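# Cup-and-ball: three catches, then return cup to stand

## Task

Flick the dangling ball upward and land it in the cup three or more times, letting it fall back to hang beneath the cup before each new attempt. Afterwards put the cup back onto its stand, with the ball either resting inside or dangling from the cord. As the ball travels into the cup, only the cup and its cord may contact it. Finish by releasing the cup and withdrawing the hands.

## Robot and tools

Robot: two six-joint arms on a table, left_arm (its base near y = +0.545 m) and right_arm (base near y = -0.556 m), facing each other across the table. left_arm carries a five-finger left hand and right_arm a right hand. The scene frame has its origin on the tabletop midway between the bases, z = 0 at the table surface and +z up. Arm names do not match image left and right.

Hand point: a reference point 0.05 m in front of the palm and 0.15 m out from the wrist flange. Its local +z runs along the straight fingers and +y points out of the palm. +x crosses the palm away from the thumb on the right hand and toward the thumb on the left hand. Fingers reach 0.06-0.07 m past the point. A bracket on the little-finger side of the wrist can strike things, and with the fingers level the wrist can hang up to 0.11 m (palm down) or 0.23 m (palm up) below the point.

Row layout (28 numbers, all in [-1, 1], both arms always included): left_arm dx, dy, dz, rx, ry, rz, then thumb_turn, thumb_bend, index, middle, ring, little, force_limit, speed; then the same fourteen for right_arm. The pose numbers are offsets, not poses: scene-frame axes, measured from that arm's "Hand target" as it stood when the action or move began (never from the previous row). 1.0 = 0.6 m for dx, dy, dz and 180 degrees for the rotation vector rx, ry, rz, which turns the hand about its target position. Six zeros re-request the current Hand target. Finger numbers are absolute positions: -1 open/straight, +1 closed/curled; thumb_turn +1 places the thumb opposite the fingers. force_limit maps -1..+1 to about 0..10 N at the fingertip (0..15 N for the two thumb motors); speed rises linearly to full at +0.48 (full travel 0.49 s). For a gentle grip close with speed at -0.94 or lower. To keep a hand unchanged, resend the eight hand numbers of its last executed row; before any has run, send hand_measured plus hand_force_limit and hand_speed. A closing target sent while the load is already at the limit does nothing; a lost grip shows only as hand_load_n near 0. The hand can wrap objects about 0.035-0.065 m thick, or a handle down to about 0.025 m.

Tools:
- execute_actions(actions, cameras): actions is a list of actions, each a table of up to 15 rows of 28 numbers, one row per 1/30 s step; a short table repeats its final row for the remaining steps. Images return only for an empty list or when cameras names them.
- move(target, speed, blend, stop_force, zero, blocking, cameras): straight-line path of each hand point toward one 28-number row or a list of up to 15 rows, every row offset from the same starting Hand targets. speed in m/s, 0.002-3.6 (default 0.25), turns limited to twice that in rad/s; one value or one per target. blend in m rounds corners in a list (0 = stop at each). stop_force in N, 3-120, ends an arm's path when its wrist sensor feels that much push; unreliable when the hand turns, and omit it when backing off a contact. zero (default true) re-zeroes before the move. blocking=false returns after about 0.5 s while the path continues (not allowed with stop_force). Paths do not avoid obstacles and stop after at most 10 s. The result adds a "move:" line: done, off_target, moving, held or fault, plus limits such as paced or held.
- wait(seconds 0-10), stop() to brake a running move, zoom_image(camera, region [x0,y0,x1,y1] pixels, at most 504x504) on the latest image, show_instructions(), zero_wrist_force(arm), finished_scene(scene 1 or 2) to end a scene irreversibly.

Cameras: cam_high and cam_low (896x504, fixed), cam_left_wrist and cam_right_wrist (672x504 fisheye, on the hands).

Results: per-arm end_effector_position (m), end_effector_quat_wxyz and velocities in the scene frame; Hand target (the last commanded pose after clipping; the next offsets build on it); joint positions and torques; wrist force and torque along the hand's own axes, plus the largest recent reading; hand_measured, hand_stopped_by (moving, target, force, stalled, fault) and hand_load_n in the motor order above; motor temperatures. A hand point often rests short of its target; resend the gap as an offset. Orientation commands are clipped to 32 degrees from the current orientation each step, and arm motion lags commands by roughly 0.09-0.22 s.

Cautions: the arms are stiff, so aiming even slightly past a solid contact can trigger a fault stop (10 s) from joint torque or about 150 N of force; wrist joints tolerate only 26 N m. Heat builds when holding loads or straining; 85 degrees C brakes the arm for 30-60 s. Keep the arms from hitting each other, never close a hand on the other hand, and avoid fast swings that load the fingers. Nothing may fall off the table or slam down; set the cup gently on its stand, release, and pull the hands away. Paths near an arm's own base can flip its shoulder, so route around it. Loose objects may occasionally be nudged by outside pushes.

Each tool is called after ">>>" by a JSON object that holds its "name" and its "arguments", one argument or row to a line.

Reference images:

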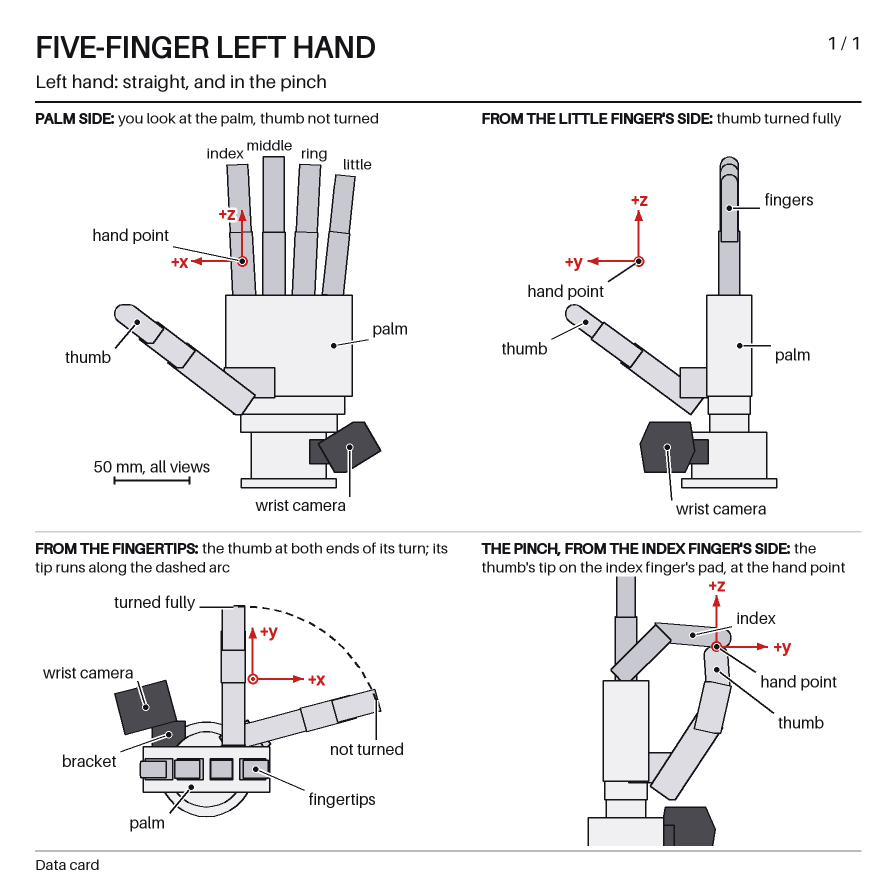

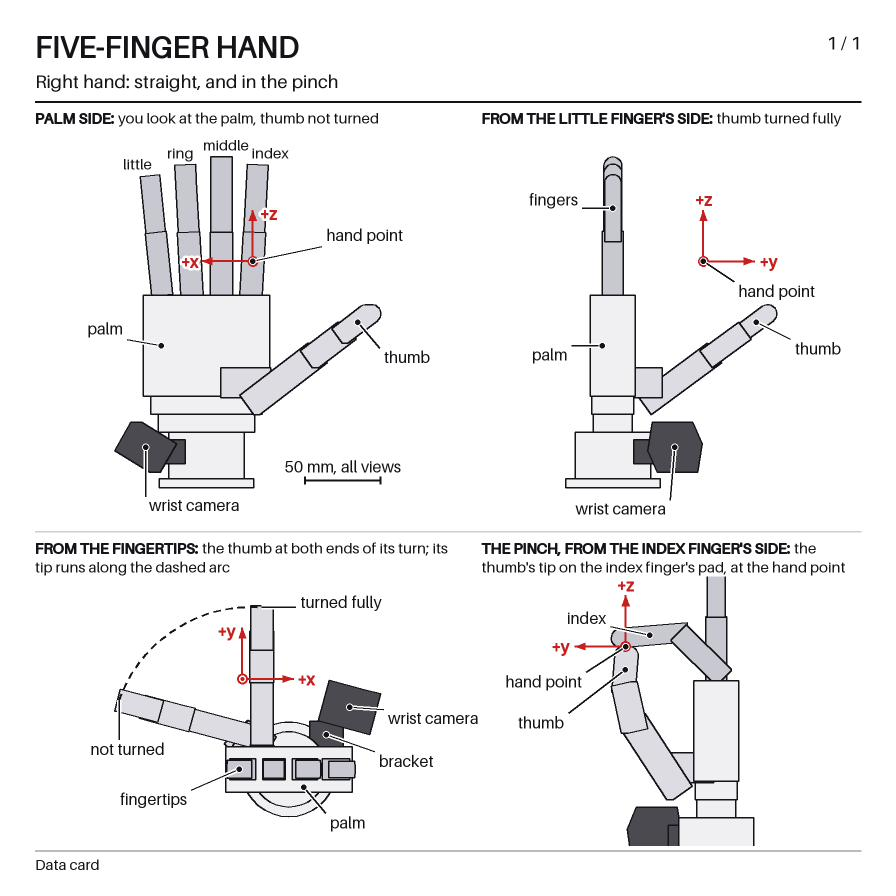

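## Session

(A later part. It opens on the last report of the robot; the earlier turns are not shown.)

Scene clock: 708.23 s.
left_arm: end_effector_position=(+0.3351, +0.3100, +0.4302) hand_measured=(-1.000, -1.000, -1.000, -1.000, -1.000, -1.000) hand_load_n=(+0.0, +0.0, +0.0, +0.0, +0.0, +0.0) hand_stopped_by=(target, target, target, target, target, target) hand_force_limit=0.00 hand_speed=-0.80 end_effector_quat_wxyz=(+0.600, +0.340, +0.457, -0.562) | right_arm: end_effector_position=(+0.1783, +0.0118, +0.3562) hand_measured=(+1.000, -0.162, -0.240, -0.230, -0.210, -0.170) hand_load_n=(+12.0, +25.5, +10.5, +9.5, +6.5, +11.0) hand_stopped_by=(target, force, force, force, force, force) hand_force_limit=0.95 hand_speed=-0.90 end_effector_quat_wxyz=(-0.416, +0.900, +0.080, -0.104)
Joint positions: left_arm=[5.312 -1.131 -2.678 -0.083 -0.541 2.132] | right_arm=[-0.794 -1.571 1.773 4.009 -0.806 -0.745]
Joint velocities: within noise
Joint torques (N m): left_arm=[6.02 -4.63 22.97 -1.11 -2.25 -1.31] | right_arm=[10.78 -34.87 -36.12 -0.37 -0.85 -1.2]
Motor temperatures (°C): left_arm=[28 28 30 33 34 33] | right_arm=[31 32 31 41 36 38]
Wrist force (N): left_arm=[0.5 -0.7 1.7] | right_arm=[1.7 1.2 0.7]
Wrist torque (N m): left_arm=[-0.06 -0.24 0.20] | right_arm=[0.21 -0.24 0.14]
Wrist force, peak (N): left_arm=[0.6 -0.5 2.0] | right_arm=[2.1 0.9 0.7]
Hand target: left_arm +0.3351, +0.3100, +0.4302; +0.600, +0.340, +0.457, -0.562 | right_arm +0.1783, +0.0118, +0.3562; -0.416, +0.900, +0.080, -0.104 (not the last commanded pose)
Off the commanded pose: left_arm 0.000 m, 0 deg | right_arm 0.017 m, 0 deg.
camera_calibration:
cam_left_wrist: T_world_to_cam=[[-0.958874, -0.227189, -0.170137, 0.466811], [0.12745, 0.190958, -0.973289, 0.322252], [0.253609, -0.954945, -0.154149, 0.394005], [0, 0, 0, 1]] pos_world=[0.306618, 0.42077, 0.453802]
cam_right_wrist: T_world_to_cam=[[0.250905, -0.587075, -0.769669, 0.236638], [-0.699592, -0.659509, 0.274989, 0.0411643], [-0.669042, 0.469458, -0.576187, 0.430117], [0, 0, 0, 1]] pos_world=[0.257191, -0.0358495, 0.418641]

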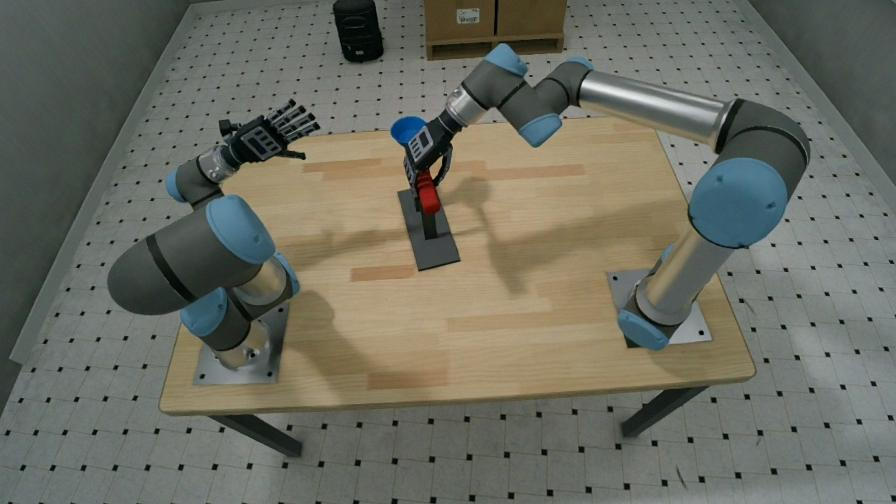

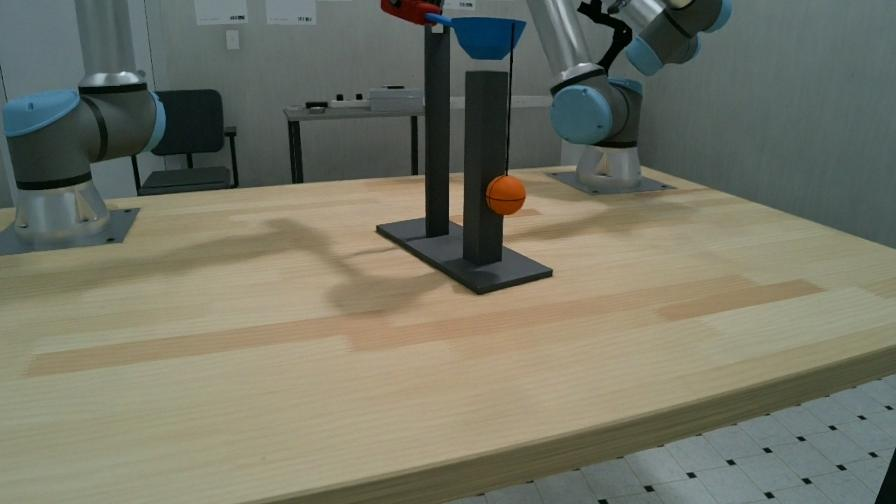

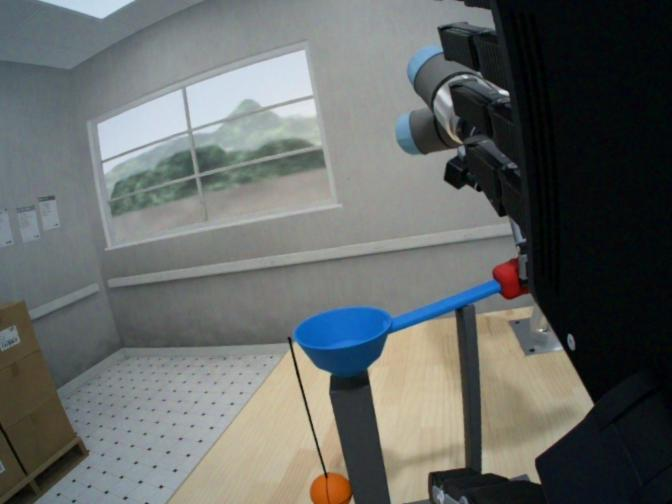

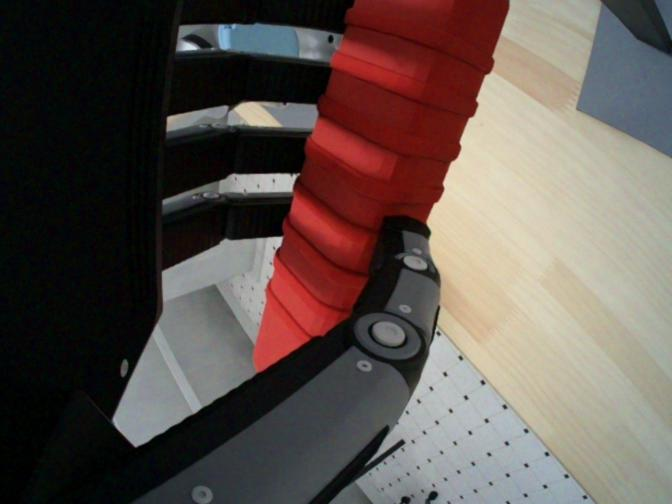

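>>> {"name": "zoom_image", "arguments": {
  "camera": "cam_low",
  "region": [405, 0, 475, 60]
}}

>>> {"name": "zoom_image", "arguments": {
  "camera": "cam_left_wrist",
  "region": [400, 240, 540, 360]
}}

Scaled by 7.200 from the camera's 896x504 image, which has a finer 1280x720 frame.

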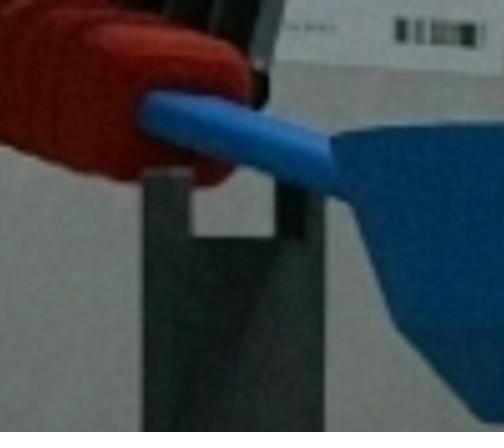

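Scaled by 3.600 from the camera's 672x504 image, which has a finer 960x720 frame.

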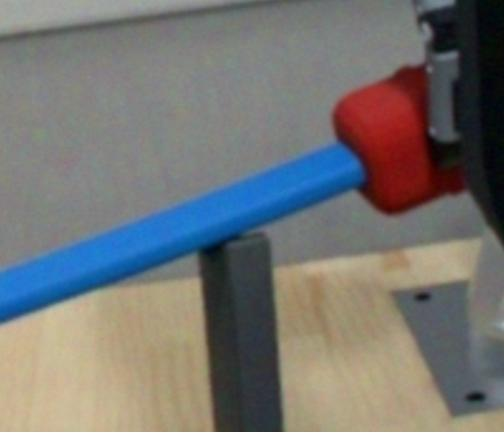

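>>> {"name": "move", "arguments": {
  "target": [0.1092,-0.2317,0.0433,0.1841,0.0131,-0.2720,-1,-1,-1,-1,-1,-1,0,-0.8,0,0,0,0,0,0,1,0.23,0.33,0.33,0.33,0.33,0.95,-0.9],
  "speed": 0.3,
  "cameras": ["cam_left_wrist","cam_low"]
}}

Scene clock: 720.23 s.
left_arm: end_effector_position=(+0.4006, +0.1710, +0.4562) hand_measured=(-1.000, -1.000, -1.000, -1.000, -1.000, -1.000) hand_load_n=(+0.0, +0.0, +0.0, +0.0, +0.0, +0.0) hand_stopped_by=(target, target, target, target, target, target) hand_force_limit=0.00 hand_speed=-0.80 end_effector_quat_wxyz=(+0.189, +0.637, +0.426, -0.614) | right_arm: end_effector_position=(+0.1783, +0.0118, +0.3562) hand_measured=(+1.000, -0.162, -0.240, -0.230, -0.210, -0.170) hand_load_n=(+12.0, +25.5, +10.5, +9.0, +6.5, +11.5) hand_stopped_by=(target, force, force, force, force, force) hand_force_limit=0.95 hand_speed=-0.90 end_effector_quat_wxyz=(-0.416, +0.900, +0.080, -0.104)
Joint positions: left_arm=[4.671 -1.984 -1.42 0.552 -0.655 1.048] | right_arm=[-0.794 -1.571 1.773 4.009 -0.806 -0.745]
Joint torques (N m): left_arm=[-7.89 27.62 27.46 0.31 -0.44 -1.47] | right_arm=[10.11 -34.92 -35.68 -0.77 -0.87 -1.29]
Wrist force (N): left_arm=[0.4 -0.2 1.0] | right_arm=[1.9 1.0 0.6]
Wrist torque (N m): left_arm=[0.00 -0.14 0.02] | right_arm=[0.20 -0.26 0.15]
Wrist force, peak (N): left_arm=[0.3 -1.0 1.9] | right_arm=[2.2 0.9 0.6]
Hand target: left_arm +0.4006, +0.1710, +0.4562; +0.189, +0.637, +0.426, -0.614 | right_arm +0.1783, +0.0118, +0.3562; -0.416, +0.900, +0.080, -0.104
Off the commanded pose: left_arm 0.000 m, 0 deg | right_arm 0.000 m, 0 deg.
move: done
camera_calibration:
cam_left_wrist: T_world_to_cam=[[-0.769509, 0.638636, -0.000333662, 0.201131], [0.409117, 0.492555, -0.768123, 0.107639], [-0.490387, -0.591214, -0.640302, 0.706281], [0, 0, 0, 1]] pos_world=[0.457086, 0.236096, 0.53498]
Images, in order (width x height): cam_low 896x504, cam_left_wrist 672x504.

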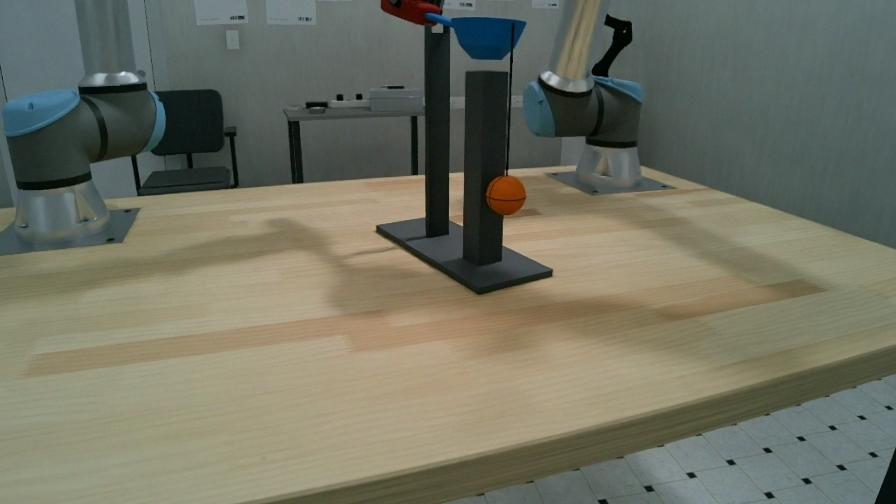

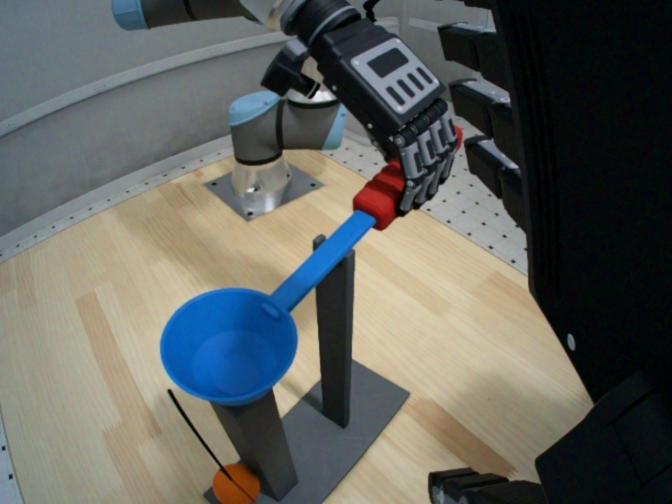

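Good view. Zoom.

>>> {"name": "zoom_image", "arguments": {
  "camera": "cam_left_wrist",
  "region": [280, 190, 400, 290]
}}

>>> {"name": "zoom_image", "arguments": {
  "camera": "cam_left_wrist",
  "region": [150, 270, 310, 420]
}}

Scaled by 4.200 from the camera's 672x504 image, which has a finer 960x720 frame.

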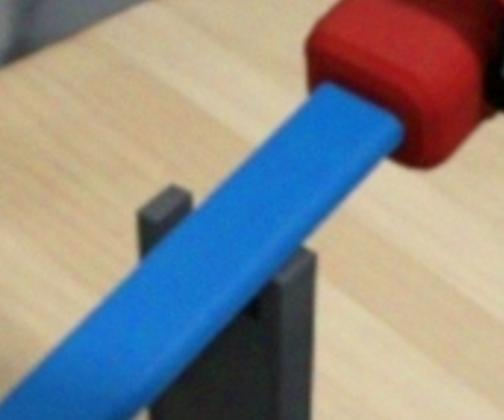

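Scaled by 3.150 from the camera's 672x504 image, which has a finer 960x720 frame.

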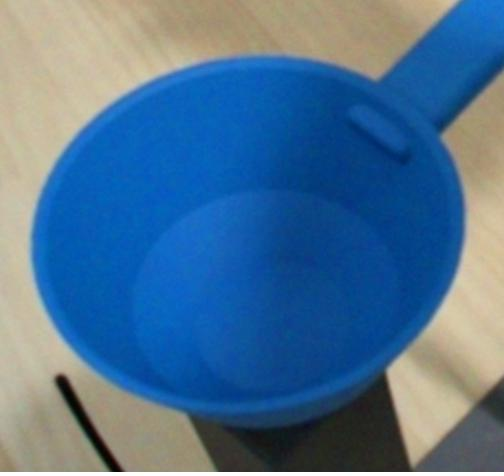

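>>> {"name": "move", "arguments": {
  "target": [0.0518,-0.1588,0.0432,0.0297,-0.0494,-0.2149,-1,-1,-1,-1,-1,-1,0,-0.8,0,0,0,0,0,0,1,0.23,0.33,0.33,0.33,0.33,0.95,-0.9],
  "speed": 0.3,
  "cameras": ["cam_left_wrist"]
}}

>>> {"name": "zoom_image", "arguments": {
  "camera": "cam_left_wrist",
  "region": [280, 180, 400, 290]
}}

Scene clock: 731.30 s.
left_arm: end_effector_position=(+0.4304, +0.0766, +0.4815) hand_measured=(-1.000, -1.000, -1.000, -1.000, -1.000, -1.000) hand_load_n=(+0.0, +0.0, +0.0, +0.0, +0.0, +0.0) hand_stopped_by=(target, target, target, target, target, target) hand_force_limit=0.00 hand_speed=-0.80 end_effector_quat_wxyz=(+0.023, +0.770, +0.216, -0.600) | right_arm: end_effector_position=(+0.1783, +0.0118, +0.3562) hand_measured=(+1.000, -0.162, -0.240, -0.230, -0.210, -0.170) hand_load_n=(+12.0, +25.5, +10.5, +9.5, +7.0, +11.0) hand_stopped_by=(target, force, force, force, force, force) hand_force_limit=0.95 hand_speed=-0.90 end_effector_quat_wxyz=(-0.416, +0.900, +0.080, -0.104)
Joint positions: left_arm=[4.4 -2.699 -0.035 -0.061 -0.968 1.133] | right_arm=[-0.794 -1.571 1.773 4.009 -0.806 -0.745]
Joint torques (N m): left_arm=[-8.88 56.17 8.23 -4.53 1.57 1.06] | right_arm=[9.51 -35.07 -36.45 -0.96 -0.85 -1.38]
Wrist force (N): left_arm=[-0.1 -0.2 1.3] | right_arm=[1.6 0.8 0.4]
Wrist torque (N m): left_arm=[-0.05 -0.04 0.14] | right_arm=[0.18 -0.22 0.13]
Wrist force, peak (N): left_arm=[0.9 -1.5 0.9] | right_arm=[2.2 1.1 0.7]
Hand target: left_arm +0.4317, +0.0757, +0.4821; -0.022, +0.795, +0.203, -0.572 | right_arm +0.1783, +0.0118, +0.3562; -0.416, +0.900, +0.080, -0.104
Off the commanded pose: left_arm 0.002 m, 7 deg | right_arm 0.000 m, 0 deg.
elbow stopped short (left arm): the move would have taken joint 3 (elbow) straighter than the controller allows.
move: off_target (left_arm)
camera_calibration:
cam_left_wrist: T_world_to_cam=[[-0.282172, 0.958007, -0.0510057, 0.0746047], [0.701304, 0.1697, -0.692369, 0.0238825], [-0.654638, -0.231137, -0.719739, 0.762555], [0, 0, 0, 1]] pos_world=[0.5035, 0.10073, 0.569181]
Images, in order (width x height): cam_left_wrist 672x504.

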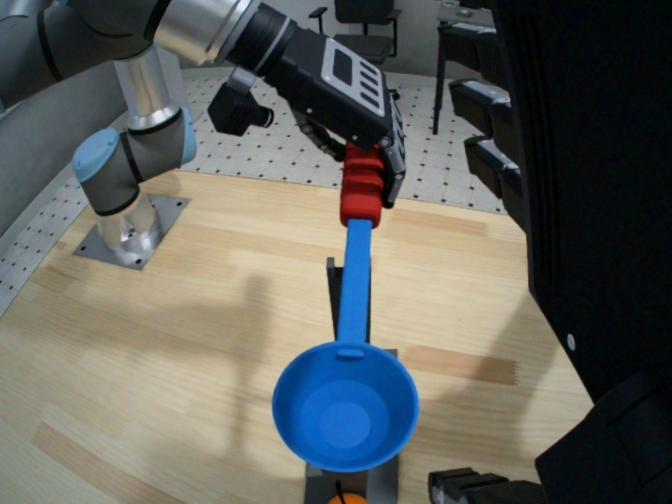

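Scaled by 4.200 from the camera's 672x504 image, which has a finer 960x720 frame.

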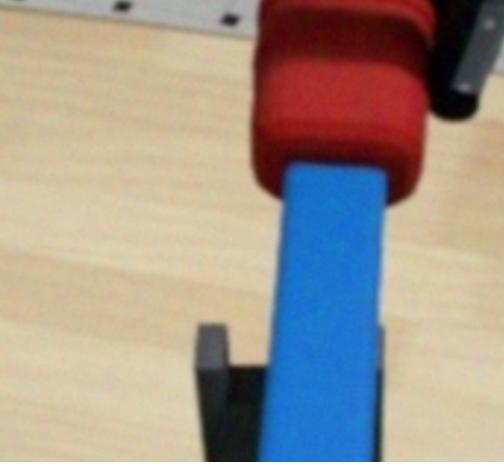

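>>> {"name": "zoom_image", "arguments": {
  "camera": "cam_left_wrist",
  "region": [260, 330, 430, 504]
}}

>>> {"name": "zoom_image", "arguments": {
  "camera": "cam_left_wrist",
  "region": [300, 180, 420, 370]
}}

Scaled by 2.897 from the camera's 672x504 image, which has a finer 960x720 frame.

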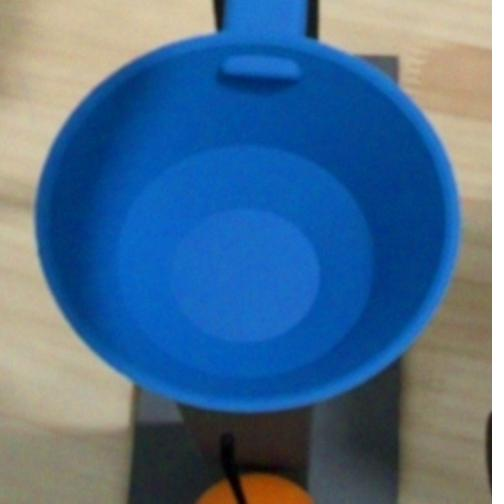

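Scaled by 2.653 from the camera's 672x504 image, which has a finer 960x720 frame.

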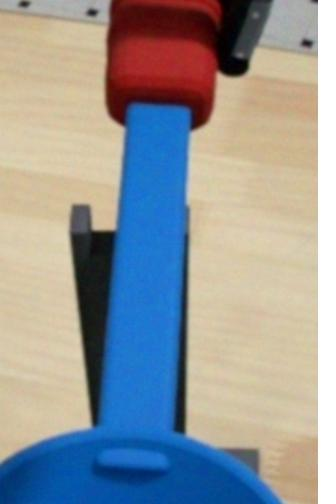

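>>> {"name": "move", "arguments": {
  "target": [
    [0,0,0,0,0,0,-1,-1,-1,-1,-1,-1,0,-0.8,0,0,0.0117,0,0,0,1,0.23,0.33,0.33,0.33,0.33,0.95,-0.9],
    [0,0,0,0,0,0,-1,-1,-1,-1,-1,-1,0,-0.8,0.003,-0.0247,0.0117,0,0,0.0211,1,0.23,0.33,0.33,0.33,0.33,0.95,-0.9]
  ],
  "speed": 0.05,
  "cameras": ["cam_left_wrist"]
}}

>>> {"name": "zoom_image", "arguments": {
  "camera": "cam_left_wrist",
  "region": [280, 180, 400, 290]
}}

>>> {"name": "zoom_image", "arguments": {
  "camera": "cam_left_wrist",
  "region": [260, 330, 430, 504]
}}

Scene clock: 735.50 s.
left_arm: end_effector_position=(+0.4304, +0.0765, +0.4814) hand_measured=(-1.000, -1.000, -1.000, -1.000, -1.000, -1.000) hand_load_n=(+0.0, +0.0, +0.0, +0.0, +0.5, +0.0) hand_stopped_by=(target, target, target, target, target, target) hand_force_limit=0.00 hand_speed=-0.80 end_effector_quat_wxyz=(+0.023, +0.770, +0.216, -0.600) | right_arm: end_effector_position=(+0.1801, -0.0030, +0.3634) hand_measured=(+1.000, -0.162, -0.240, -0.230, -0.210, -0.170) hand_load_n=(+11.5, +26.0, +10.5, +9.5, +7.0, +11.5) hand_stopped_by=(target, force, force, force, force, force) hand_force_limit=0.95 hand_speed=-0.90 end_effector_quat_wxyz=(-0.412, +0.897, +0.109, -0.117)
Joint positions: left_arm=[4.4 -2.699 -0.035 -0.061 -0.968 1.133] | right_arm=[-0.823 -1.592 1.755 4.133 -0.764 -0.865]
Joint torques (N m): left_arm=[-9.78 63.55 8.13 -0.67 0.6 1.34] | right_arm=[11.6 -13.9 -35.13 -4.25 -0.99 0.44]
Wrist force (N): left_arm=[0.1 0.0 0.7] | right_arm=[1.3 3.0 1.8]
Wrist torque (N m): left_arm=[0.01 -0.08 0.15] | right_arm=[0.21 -0.48 0.35]
Wrist force, peak (N): left_arm=[0.7 -0.1 1.3] | right_arm=[1.1 3.2 2.2]
Hand target: left_arm +0.4317, +0.0757, +0.4821; -0.022, +0.795, +0.203, -0.572 | right_arm +0.1801, -0.0030, +0.3633; -0.412, +0.897, +0.109, -0.118
Off the commanded pose: left_arm 0.002 m, 7 deg | right_arm 0.000 m, 0 deg.
elbow stopped short (left arm): the move would have taken joint 3 (elbow) straighter than the controller allows.
move: off_target (left_arm)
camera_calibration:
cam_left_wrist: T_world_to_cam=[[-0.282248, 0.957985, -0.0509929, 0.0746379], [0.701137, 0.16971, -0.692535, 0.0240605], [-0.654785, -0.23122, -0.719579, 0.762546], [0, 0, 0, 1]] pos_world=[0.5035, 0.10073, 0.569181]
Images, in order (width x height): cam_left_wrist 672x504.

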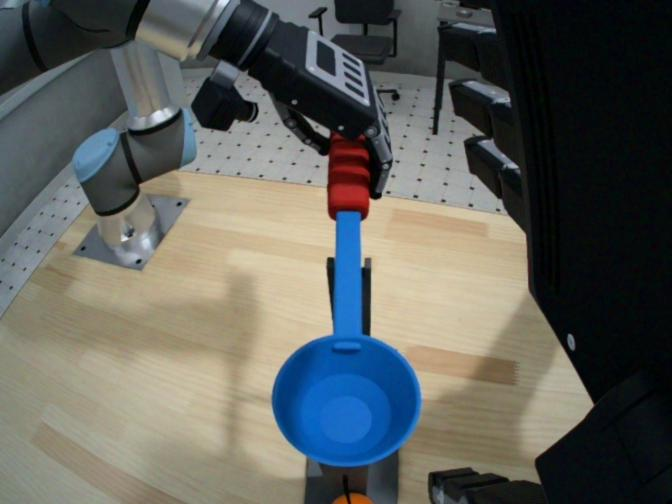

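Scaled by 4.200 from the camera's 672x504 image, which has a finer 960x720 frame.

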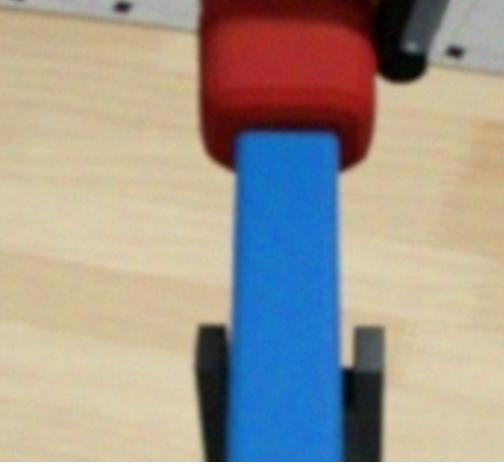

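Scaled by 2.897 from the camera's 672x504 image, which has a finer 960x720 frame.

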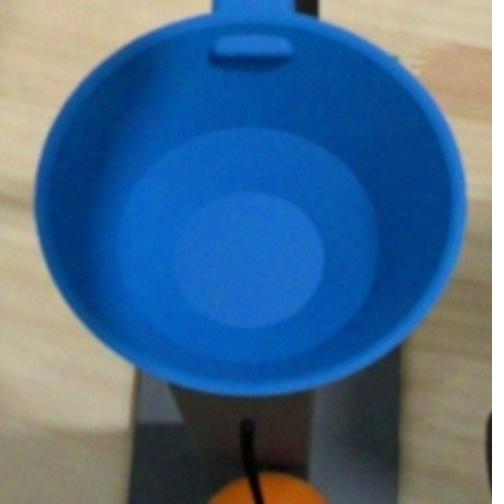

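>>> {"name": "move", "arguments": {
  "target": [0,0,0,0,0,0,-1,-1,-1,-1,-1,-1,0,-0.8,-0.0005,0.0048,0,0,0,-0.0056,1,0.23,0.33,0.33,0.33,0.33,0.95,-0.9],
  "speed": 0.05
}}

>>> {"name": "zero_wrist_force", "arguments": {
  "arm": "right_arm"
}}

>>> {"name": "move", "arguments": {
  "target": [0,0,0,0,0,0,-1,-1,-1,-1,-1,-1,0,-0.8,0,0,-0.055,0,0,0,1,0.23,0.33,0.33,0.33,0.33,0.95,-0.9],
  "speed": 0.012,
  "stop_force": 4,
  "cameras": ["cam_left_wrist","cam_low"]
}}

>>> {"name": "zoom_image", "arguments": {
  "camera": "cam_left_wrist",
  "region": [280, 180, 400, 290]
}}

>>> {"name": "zoom_image", "arguments": {
  "camera": "cam_low",
  "region": [400, 0, 540, 120]
}}

Scene clock: 737.83 s.
left_arm: end_effector_position=(+0.4304, +0.0765, +0.4814) hand_measured=(-1.000, -1.000, -1.000, -1.000, -1.000, -1.000) hand_load_n=(+0.0, +0.0, +0.0, -0.5, +0.0, +0.0) hand_stopped_by=(target, target, target, target, target, target) hand_force_limit=0.00 hand_speed=-0.80 end_effector_quat_wxyz=(+0.023, +0.770, +0.216, -0.600) | right_arm: end_effector_position=(+0.1797, -0.0001, +0.3632) hand_measured=(+1.000, -0.162, -0.240, -0.230, -0.210, -0.170) hand_load_n=(+11.5, +26.5, +10.5, +9.5, +7.0, +11.5) hand_stopped_by=(target, force, force, force, force, force) hand_force_limit=0.95 hand_speed=-0.90 end_effector_quat_wxyz=(-0.413, +0.898, +0.101, -0.114) end_effector_velocity=(+0.000, +0.000, +0.000) end_effector_angular_velocity=(-0.001, -0.001, +0.003)
Joint positions: left_arm=[4.4 -2.699 -0.035 -0.061 -0.968 1.133] | right_arm=[-0.817 -1.59 1.758 4.106 -0.774 -0.835]
Joint velocities: left_arm=[within noise] | right_arm=[0 0.001 -0.001 0.004 0 -0.005]
Joint torques (N m): left_arm=[-10.38 64.09 8.1 -0.69 -0.79 1.33] | right_arm=[0.62 -17.31 -18.19 -1.03 2.46 -2.52]
Wrist force (N): left_arm=[0.1 0.0 1.3] | right_arm=[1.2 2.9 2.0]
Wrist torque (N m): left_arm=[-0.02 -0.08 0.15] | right_arm=[0.19 -0.47 0.39]
Wrist force, peak (N): left_arm=[0.6 -0.5 1.3] | right_arm=[1.1 3.4 2.0]
Hand target: left_arm +0.4317, +0.0757, +0.4821; -0.022, +0.795, +0.203, -0.572 | right_arm +0.1798, -0.0001, +0.3633; -0.413, +0.898, +0.101, -0.114
Off the commanded pose: left_arm 0.002 m, 7 deg | right_arm 0.000 m, 0 deg.
elbow stopped short (left arm): the move would have taken joint 3 (elbow) straighter than the controller allows.
move: off_target (left_arm)

Wrist force sensor zeroed.

Scene clock: 740.50 s.
left_arm: end_effector_position=(+0.4304, +0.0765, +0.4814) hand_measured=(-1.000, -1.000, -1.000, -1.000, -1.000, -1.000) hand_load_n=(+0.0, +0.0, +0.0, +0.0, +0.0, +0.0) hand_stopped_by=(target, target, target, target, target, target) hand_force_limit=0.00 hand_speed=-0.80 end_effector_quat_wxyz=(+0.023, +0.770, +0.216, -0.600) | right_arm: end_effector_position=(+0.1798, -0.0001, +0.3442) hand_measured=(+1.000, -0.162, -0.240, -0.230, -0.210, -0.170) hand_load_n=(+12.0, +25.0, +11.0, +9.0, +6.5, +11.0) hand_stopped_by=(target, force, force, force, force, force) hand_force_limit=0.95 hand_speed=-0.90 end_effector_quat_wxyz=(-0.413, +0.898, +0.101, -0.114)
Joint positions: left_arm=[4.4 -2.699 -0.035 -0.061 -0.968 1.133] | right_arm=[-0.817 -1.581 1.799 4.056 -0.774 -0.835]
Joint torques (N m): left_arm=[-9.45 62.83 8.42 -0.55 -0.8 0.91] | right_arm=[-8.17 -34.3 -36.9 -0.53 2.26 -1.43]
Wrist force (N, zeroed by zero_wrist_force on right_arm): left_arm=[0.3 -0.1 0.7] | right_arm=[0.8 -3.2 -2.4]
Wrist torque (N m, zeroed by zero_wrist_force on right_arm): left_arm=[0.00 -0.12 0.16] | right_arm=[-0.03 0.34 -0.33]
Wrist force, peak (N, zeroed by zero_wrist_force on right_arm): left_arm=[0.3 -0.1 1.4] | right_arm=[-0.6 -5.3 -3.1]
Hand target: left_arm +0.4317, +0.0757, +0.4821; -0.022, +0.795, +0.203, -0.572 | right_arm +0.1798, -0.0001, +0.3442; -0.413, +0.898, +0.101, -0.114 (not the last commanded pose)
Off the commanded pose: left_arm 0.002 m, 7 deg | right_arm 0.014 m, 0 deg.
elbow stopped short (left arm): the move would have taken joint 3 (elbow) straighter than the controller allows.
move: contact (right_arm), off_target (left_arm)
camera_calibration:
cam_left_wrist: T_world_to_cam=[[-0.282228, 0.95799, -0.0510117, 0.0746383], [0.701145, 0.169684, -0.692534, 0.0240586], [-0.654785, -0.231219, -0.719579, 0.762546], [0, 0, 0, 1]] pos_world=[0.5035, 0.10073, 0.569181]
Images, in order (width x height): cam_low 896x504, cam_left_wrist 672x504.

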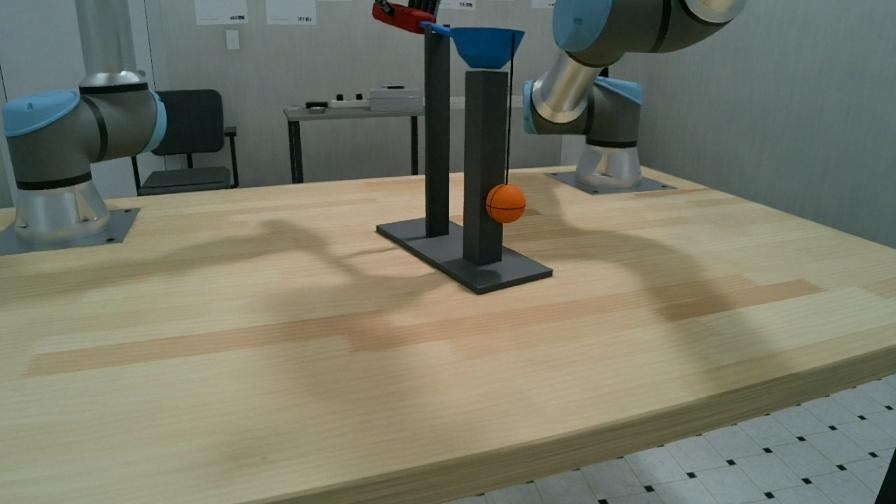

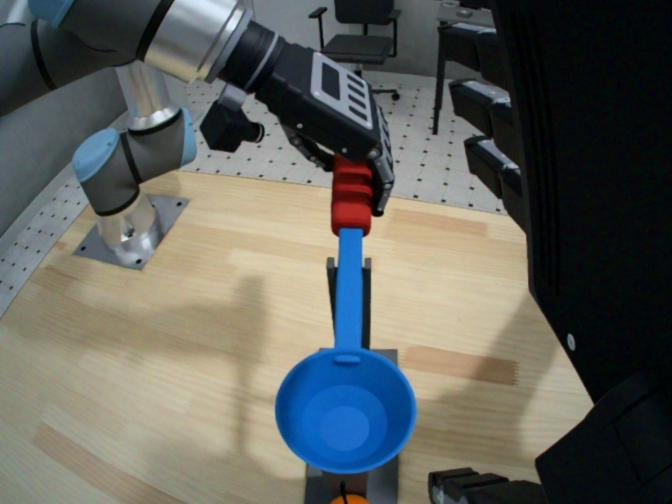

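Scaled by 4.200 from the camera's 672x504 image, which has a finer 960x720 frame.

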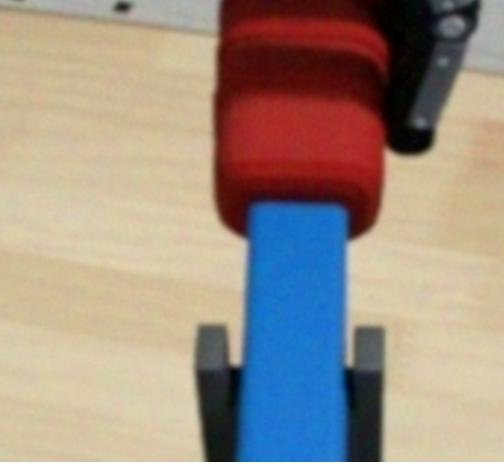

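Scaled by 3.600 from the camera's 896x504 image, which has a finer 1280x720 frame.

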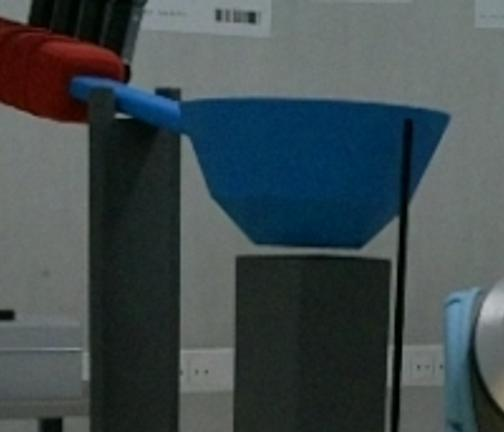

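>>> {"name": "move", "arguments": {
  "target": [0,0,0,0,0,0,-1,-1,-1,-1,-1,-1,0,-0.8,0,0,0.0073,-0.0028,0.0119,0,1,0.23,0.33,0.33,0.33,0.33,0.95,-0.9],
  "speed": 0.02,
  "cameras": ["cam_left_wrist","cam_low"]
}}

>>> {"name": "zoom_image", "arguments": {
  "camera": "cam_left_wrist",
  "region": [280, 180, 400, 290]
}}

>>> {"name": "zoom_image", "arguments": {
  "camera": "cam_low",
  "region": [400, 0, 540, 120]
}}

Scene clock: 743.33 s.
left_arm: end_effector_position=(+0.4304, +0.0765, +0.4814) hand_measured=(-1.000, -1.000, -1.000, -1.000, -1.000, -1.000) hand_load_n=(+0.0, +0.0, +0.0, -0.5, +0.0, +0.0) hand_stopped_by=(target, target, target, target, target, target) hand_force_limit=0.00 hand_speed=-0.80 end_effector_quat_wxyz=(+0.023, +0.770, +0.216, -0.600) | right_arm: end_effector_position=(+0.1798, -0.0001, +0.3487) hand_measured=(+1.000, -0.162, -0.240, -0.230, -0.210, -0.170) hand_load_n=(+13.0, +26.0, +10.5, +8.5, +6.0, +10.0) hand_stopped_by=(target, force, force, force, force, force) hand_force_limit=0.95 hand_speed=-0.90 end_effector_quat_wxyz=(-0.411, +0.897, +0.093, -0.131)
Joint positions: left_arm=[4.4 -2.699 -0.035 -0.061 -0.968 1.133] | right_arm=[-0.826 -1.573 1.779 4.102 -0.752 -0.834]
Joint torques (N m): left_arm=[-9.51 63.54 8.04 -0.67 -0.71 0.54] | right_arm=[-1.91 -16.46 -20.67 -3.47 0.32 2.13]
Wrist force (N, zeroed by zero_wrist_force on right_arm): left_arm=[0.3 -0.5 1.0] | right_arm=[0.6 -3.9 -2.7]
Wrist torque (N m, zeroed by zero_wrist_force on right_arm): left_arm=[-0.08 -0.11 0.18] | right_arm=[-0.03 0.70 -0.89]
Wrist force, peak (N, zeroed by zero_wrist_force on right_arm): left_arm=[0.4 -0.5 1.2] | right_arm=[1.7 -4.2 -3.4]
Hand target: left_arm +0.4317, +0.0757, +0.4821; -0.022, +0.795, +0.203, -0.572 | right_arm +0.1798, -0.0001, +0.3486; -0.411, +0.897, +0.093, -0.131
Off the commanded pose: left_arm 0.002 m, 7 deg | right_arm 0.000 m, 0 deg.
elbow stopped short (left arm): the move would have taken joint 3 (elbow) straighter than the controller allows.
move: off_target (left_arm)
camera_calibration:
cam_left_wrist: T_world_to_cam=[[-0.282228, 0.95799, -0.0510117, 0.0746383], [0.701145, 0.169684, -0.692534, 0.0240586], [-0.654785, -0.231219, -0.719579, 0.762546], [0, 0, 0, 1]] pos_world=[0.5035, 0.10073, 0.569181]
Images, in order (width x height): cam_low 896x504, cam_left_wrist 672x504.

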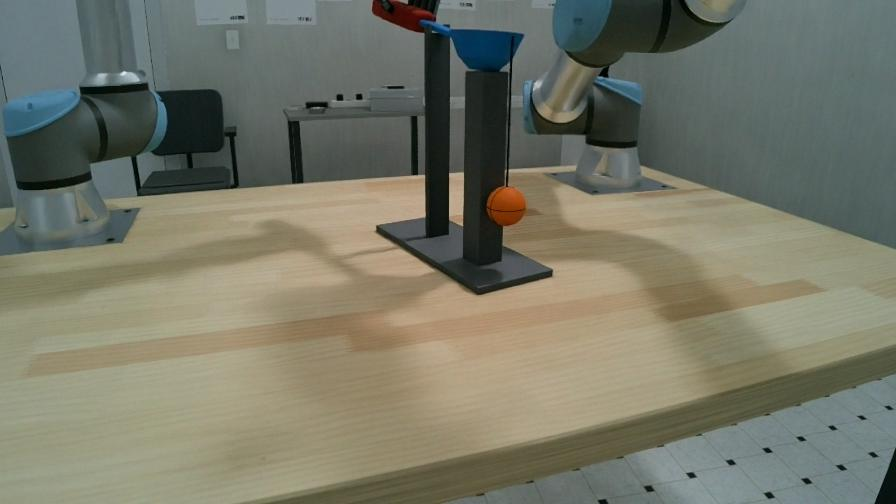

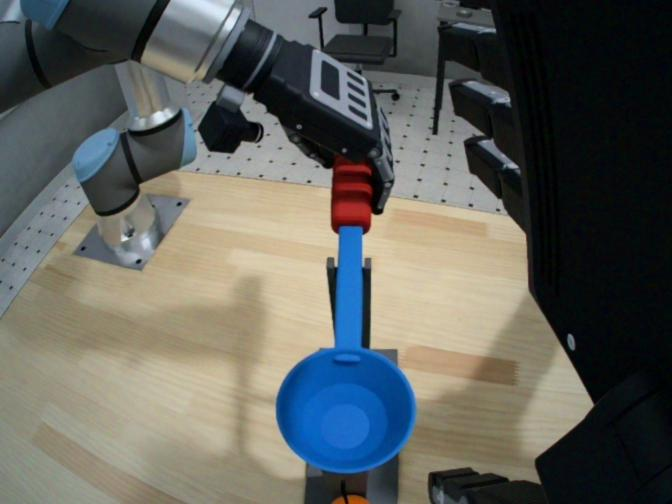

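Scaled by 4.200 from the camera's 672x504 image, which has a finer 960x720 frame.

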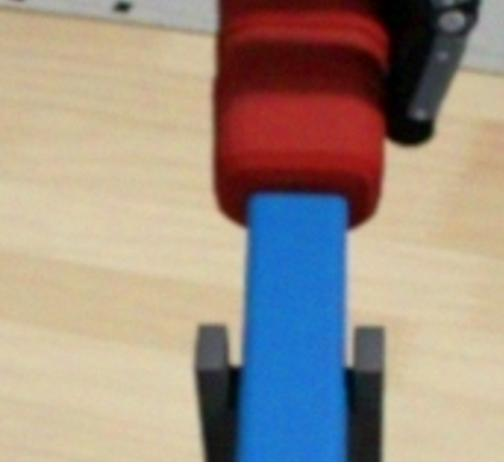

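Scaled by 3.600 from the camera's 896x504 image, which has a finer 1280x720 frame.

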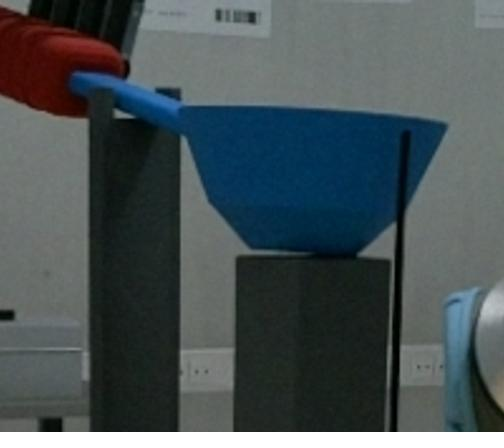

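>>> {"name": "move", "arguments": {
  "target": [0,0,0,0,0,0,-1,-1,-1,-1,-1,-1,0,-0.8,0,0,0,0,0,0,1,-1,-1,-1,-1,-1,0.95,-0.6],
  "speed": 0.05,
  "cameras": ["cam_left_wrist","cam_low","cam_right_wrist"]
}}

>>> {"name": "zoom_image", "arguments": {
  "camera": "cam_low",
  "region": [400, 0, 540, 120]
}}

Scene clock: 746.67 s.
left_arm: end_effector_position=(+0.4304, +0.0765, +0.4814) hand_measured=(-1.000, -1.000, -1.000, -1.000, -1.000, -1.000) hand_load_n=(+0.0, +0.0, +0.0, +0.0, +0.0, +0.0) hand_stopped_by=(target, target, target, target, target, target) hand_force_limit=0.00 hand_speed=-0.80 end_effector_quat_wxyz=(+0.023, +0.770, +0.216, -0.600) | right_arm: end_effector_position=(+0.1798, -0.0001, +0.3486) hand_measured=(+1.000, -1.000, -1.000, -1.000, -1.000, -1.000) hand_load_n=(+0.0, +0.0, +0.0, +0.0, +0.0, +0.0) hand_stopped_by=(target, target, target, target, target, target) hand_force_limit=0.95 hand_speed=-0.60 end_effector_quat_wxyz=(-0.411, +0.897, +0.093, -0.131)
Joint positions: left_arm=[4.4 -2.699 -0.035 -0.061 -0.968 1.133] | right_arm=[-0.826 -1.574 1.779 4.101 -0.752 -0.834]
Joint torques (N m): left_arm=[-9.01 62.96 8.62 -0.58 -0.94 0.2] | right_arm=[9.49 -31.21 -34.89 -4.01 0.98 -0.37]
Wrist force (N, zeroed by zero_wrist_force on right_arm): left_arm=[0.0 -0.4 1.1] | right_arm=[-0.3 -3.0 -2.4]
Wrist torque (N m, zeroed by zero_wrist_force on right_arm): left_arm=[-0.08 -0.07 0.17] | right_arm=[-0.07 0.31 -0.43]
Wrist force, peak (N, zeroed by zero_wrist_force on right_arm): left_arm=[0.4 0.0 1.4] | right_arm=[-0.5 -4.5 -2.9]
Hand target: left_arm +0.4317, +0.0757, +0.4821; -0.022, +0.795, +0.203, -0.572 | right_arm +0.1798, -0.0001, +0.3486; -0.411, +0.897, +0.093, -0.131
Off the commanded pose: left_arm 0.002 m, 7 deg | right_arm 0.000 m, 0 deg.
elbow stopped short (left arm): the move would have taken joint 3 (elbow) straighter than the controller allows.
move: off_target (left_arm)
camera_calibration:
cam_left_wrist: T_world_to_cam=[[-0.282228, 0.95799, -0.0510117, 0.0746383], [0.701145, 0.169684, -0.692534, 0.0240586], [-0.654785, -0.231219, -0.719579, 0.762546], [0, 0, 0, 1]] pos_world=[0.5035, 0.10073, 0.569181]
cam_right_wrist: T_world_to_cam=[[0.250429, -0.580872, -0.774515, 0.225063], [-0.655783, -0.690299, 0.305673, 0.0179533], [-0.712204, 0.431364, -0.553796, 0.432265], [0, 0, 0, 1]] pos_world=[0.263272, -0.0433377, 0.408213]
Images, in order (width x height): cam_low 896x504, cam_left_wrist 672x504, cam_right_wrist 672x504.

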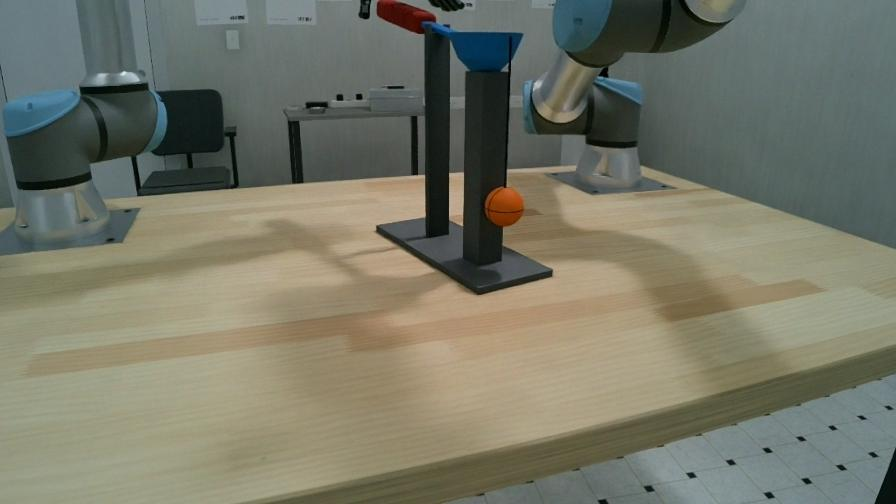

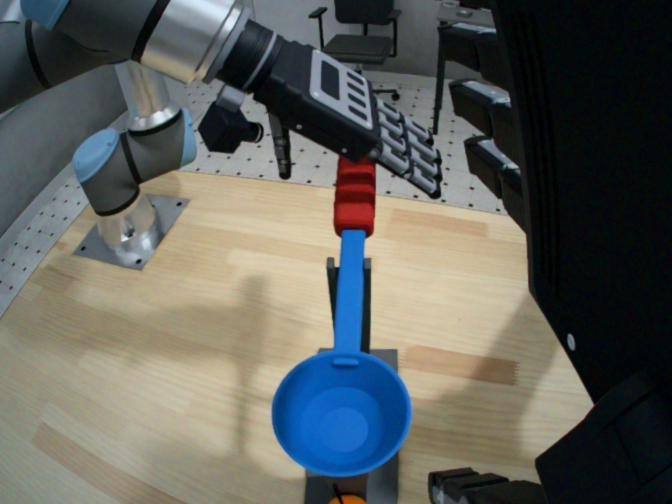

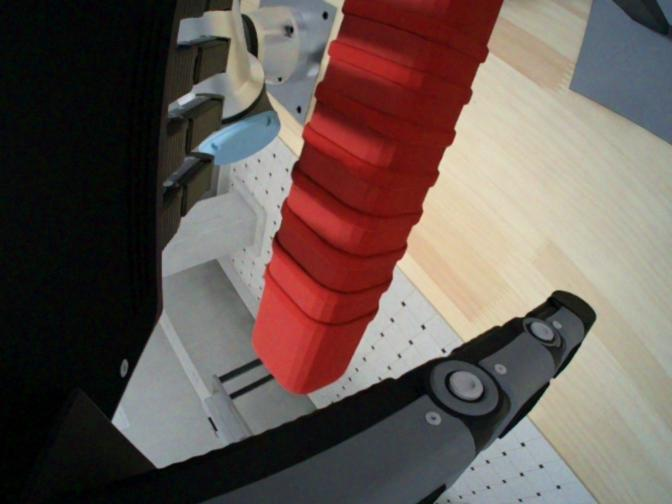

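Scaled by 3.600 from the camera's 896x504 image, which has a finer 1280x720 frame.

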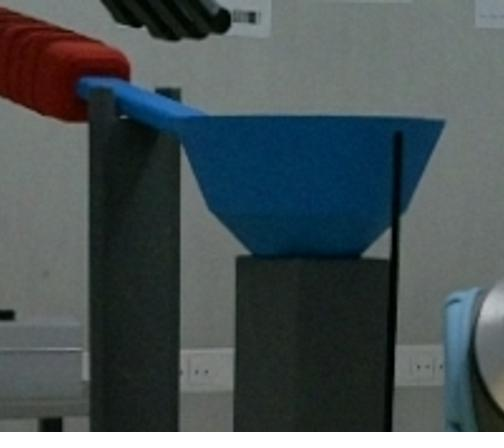

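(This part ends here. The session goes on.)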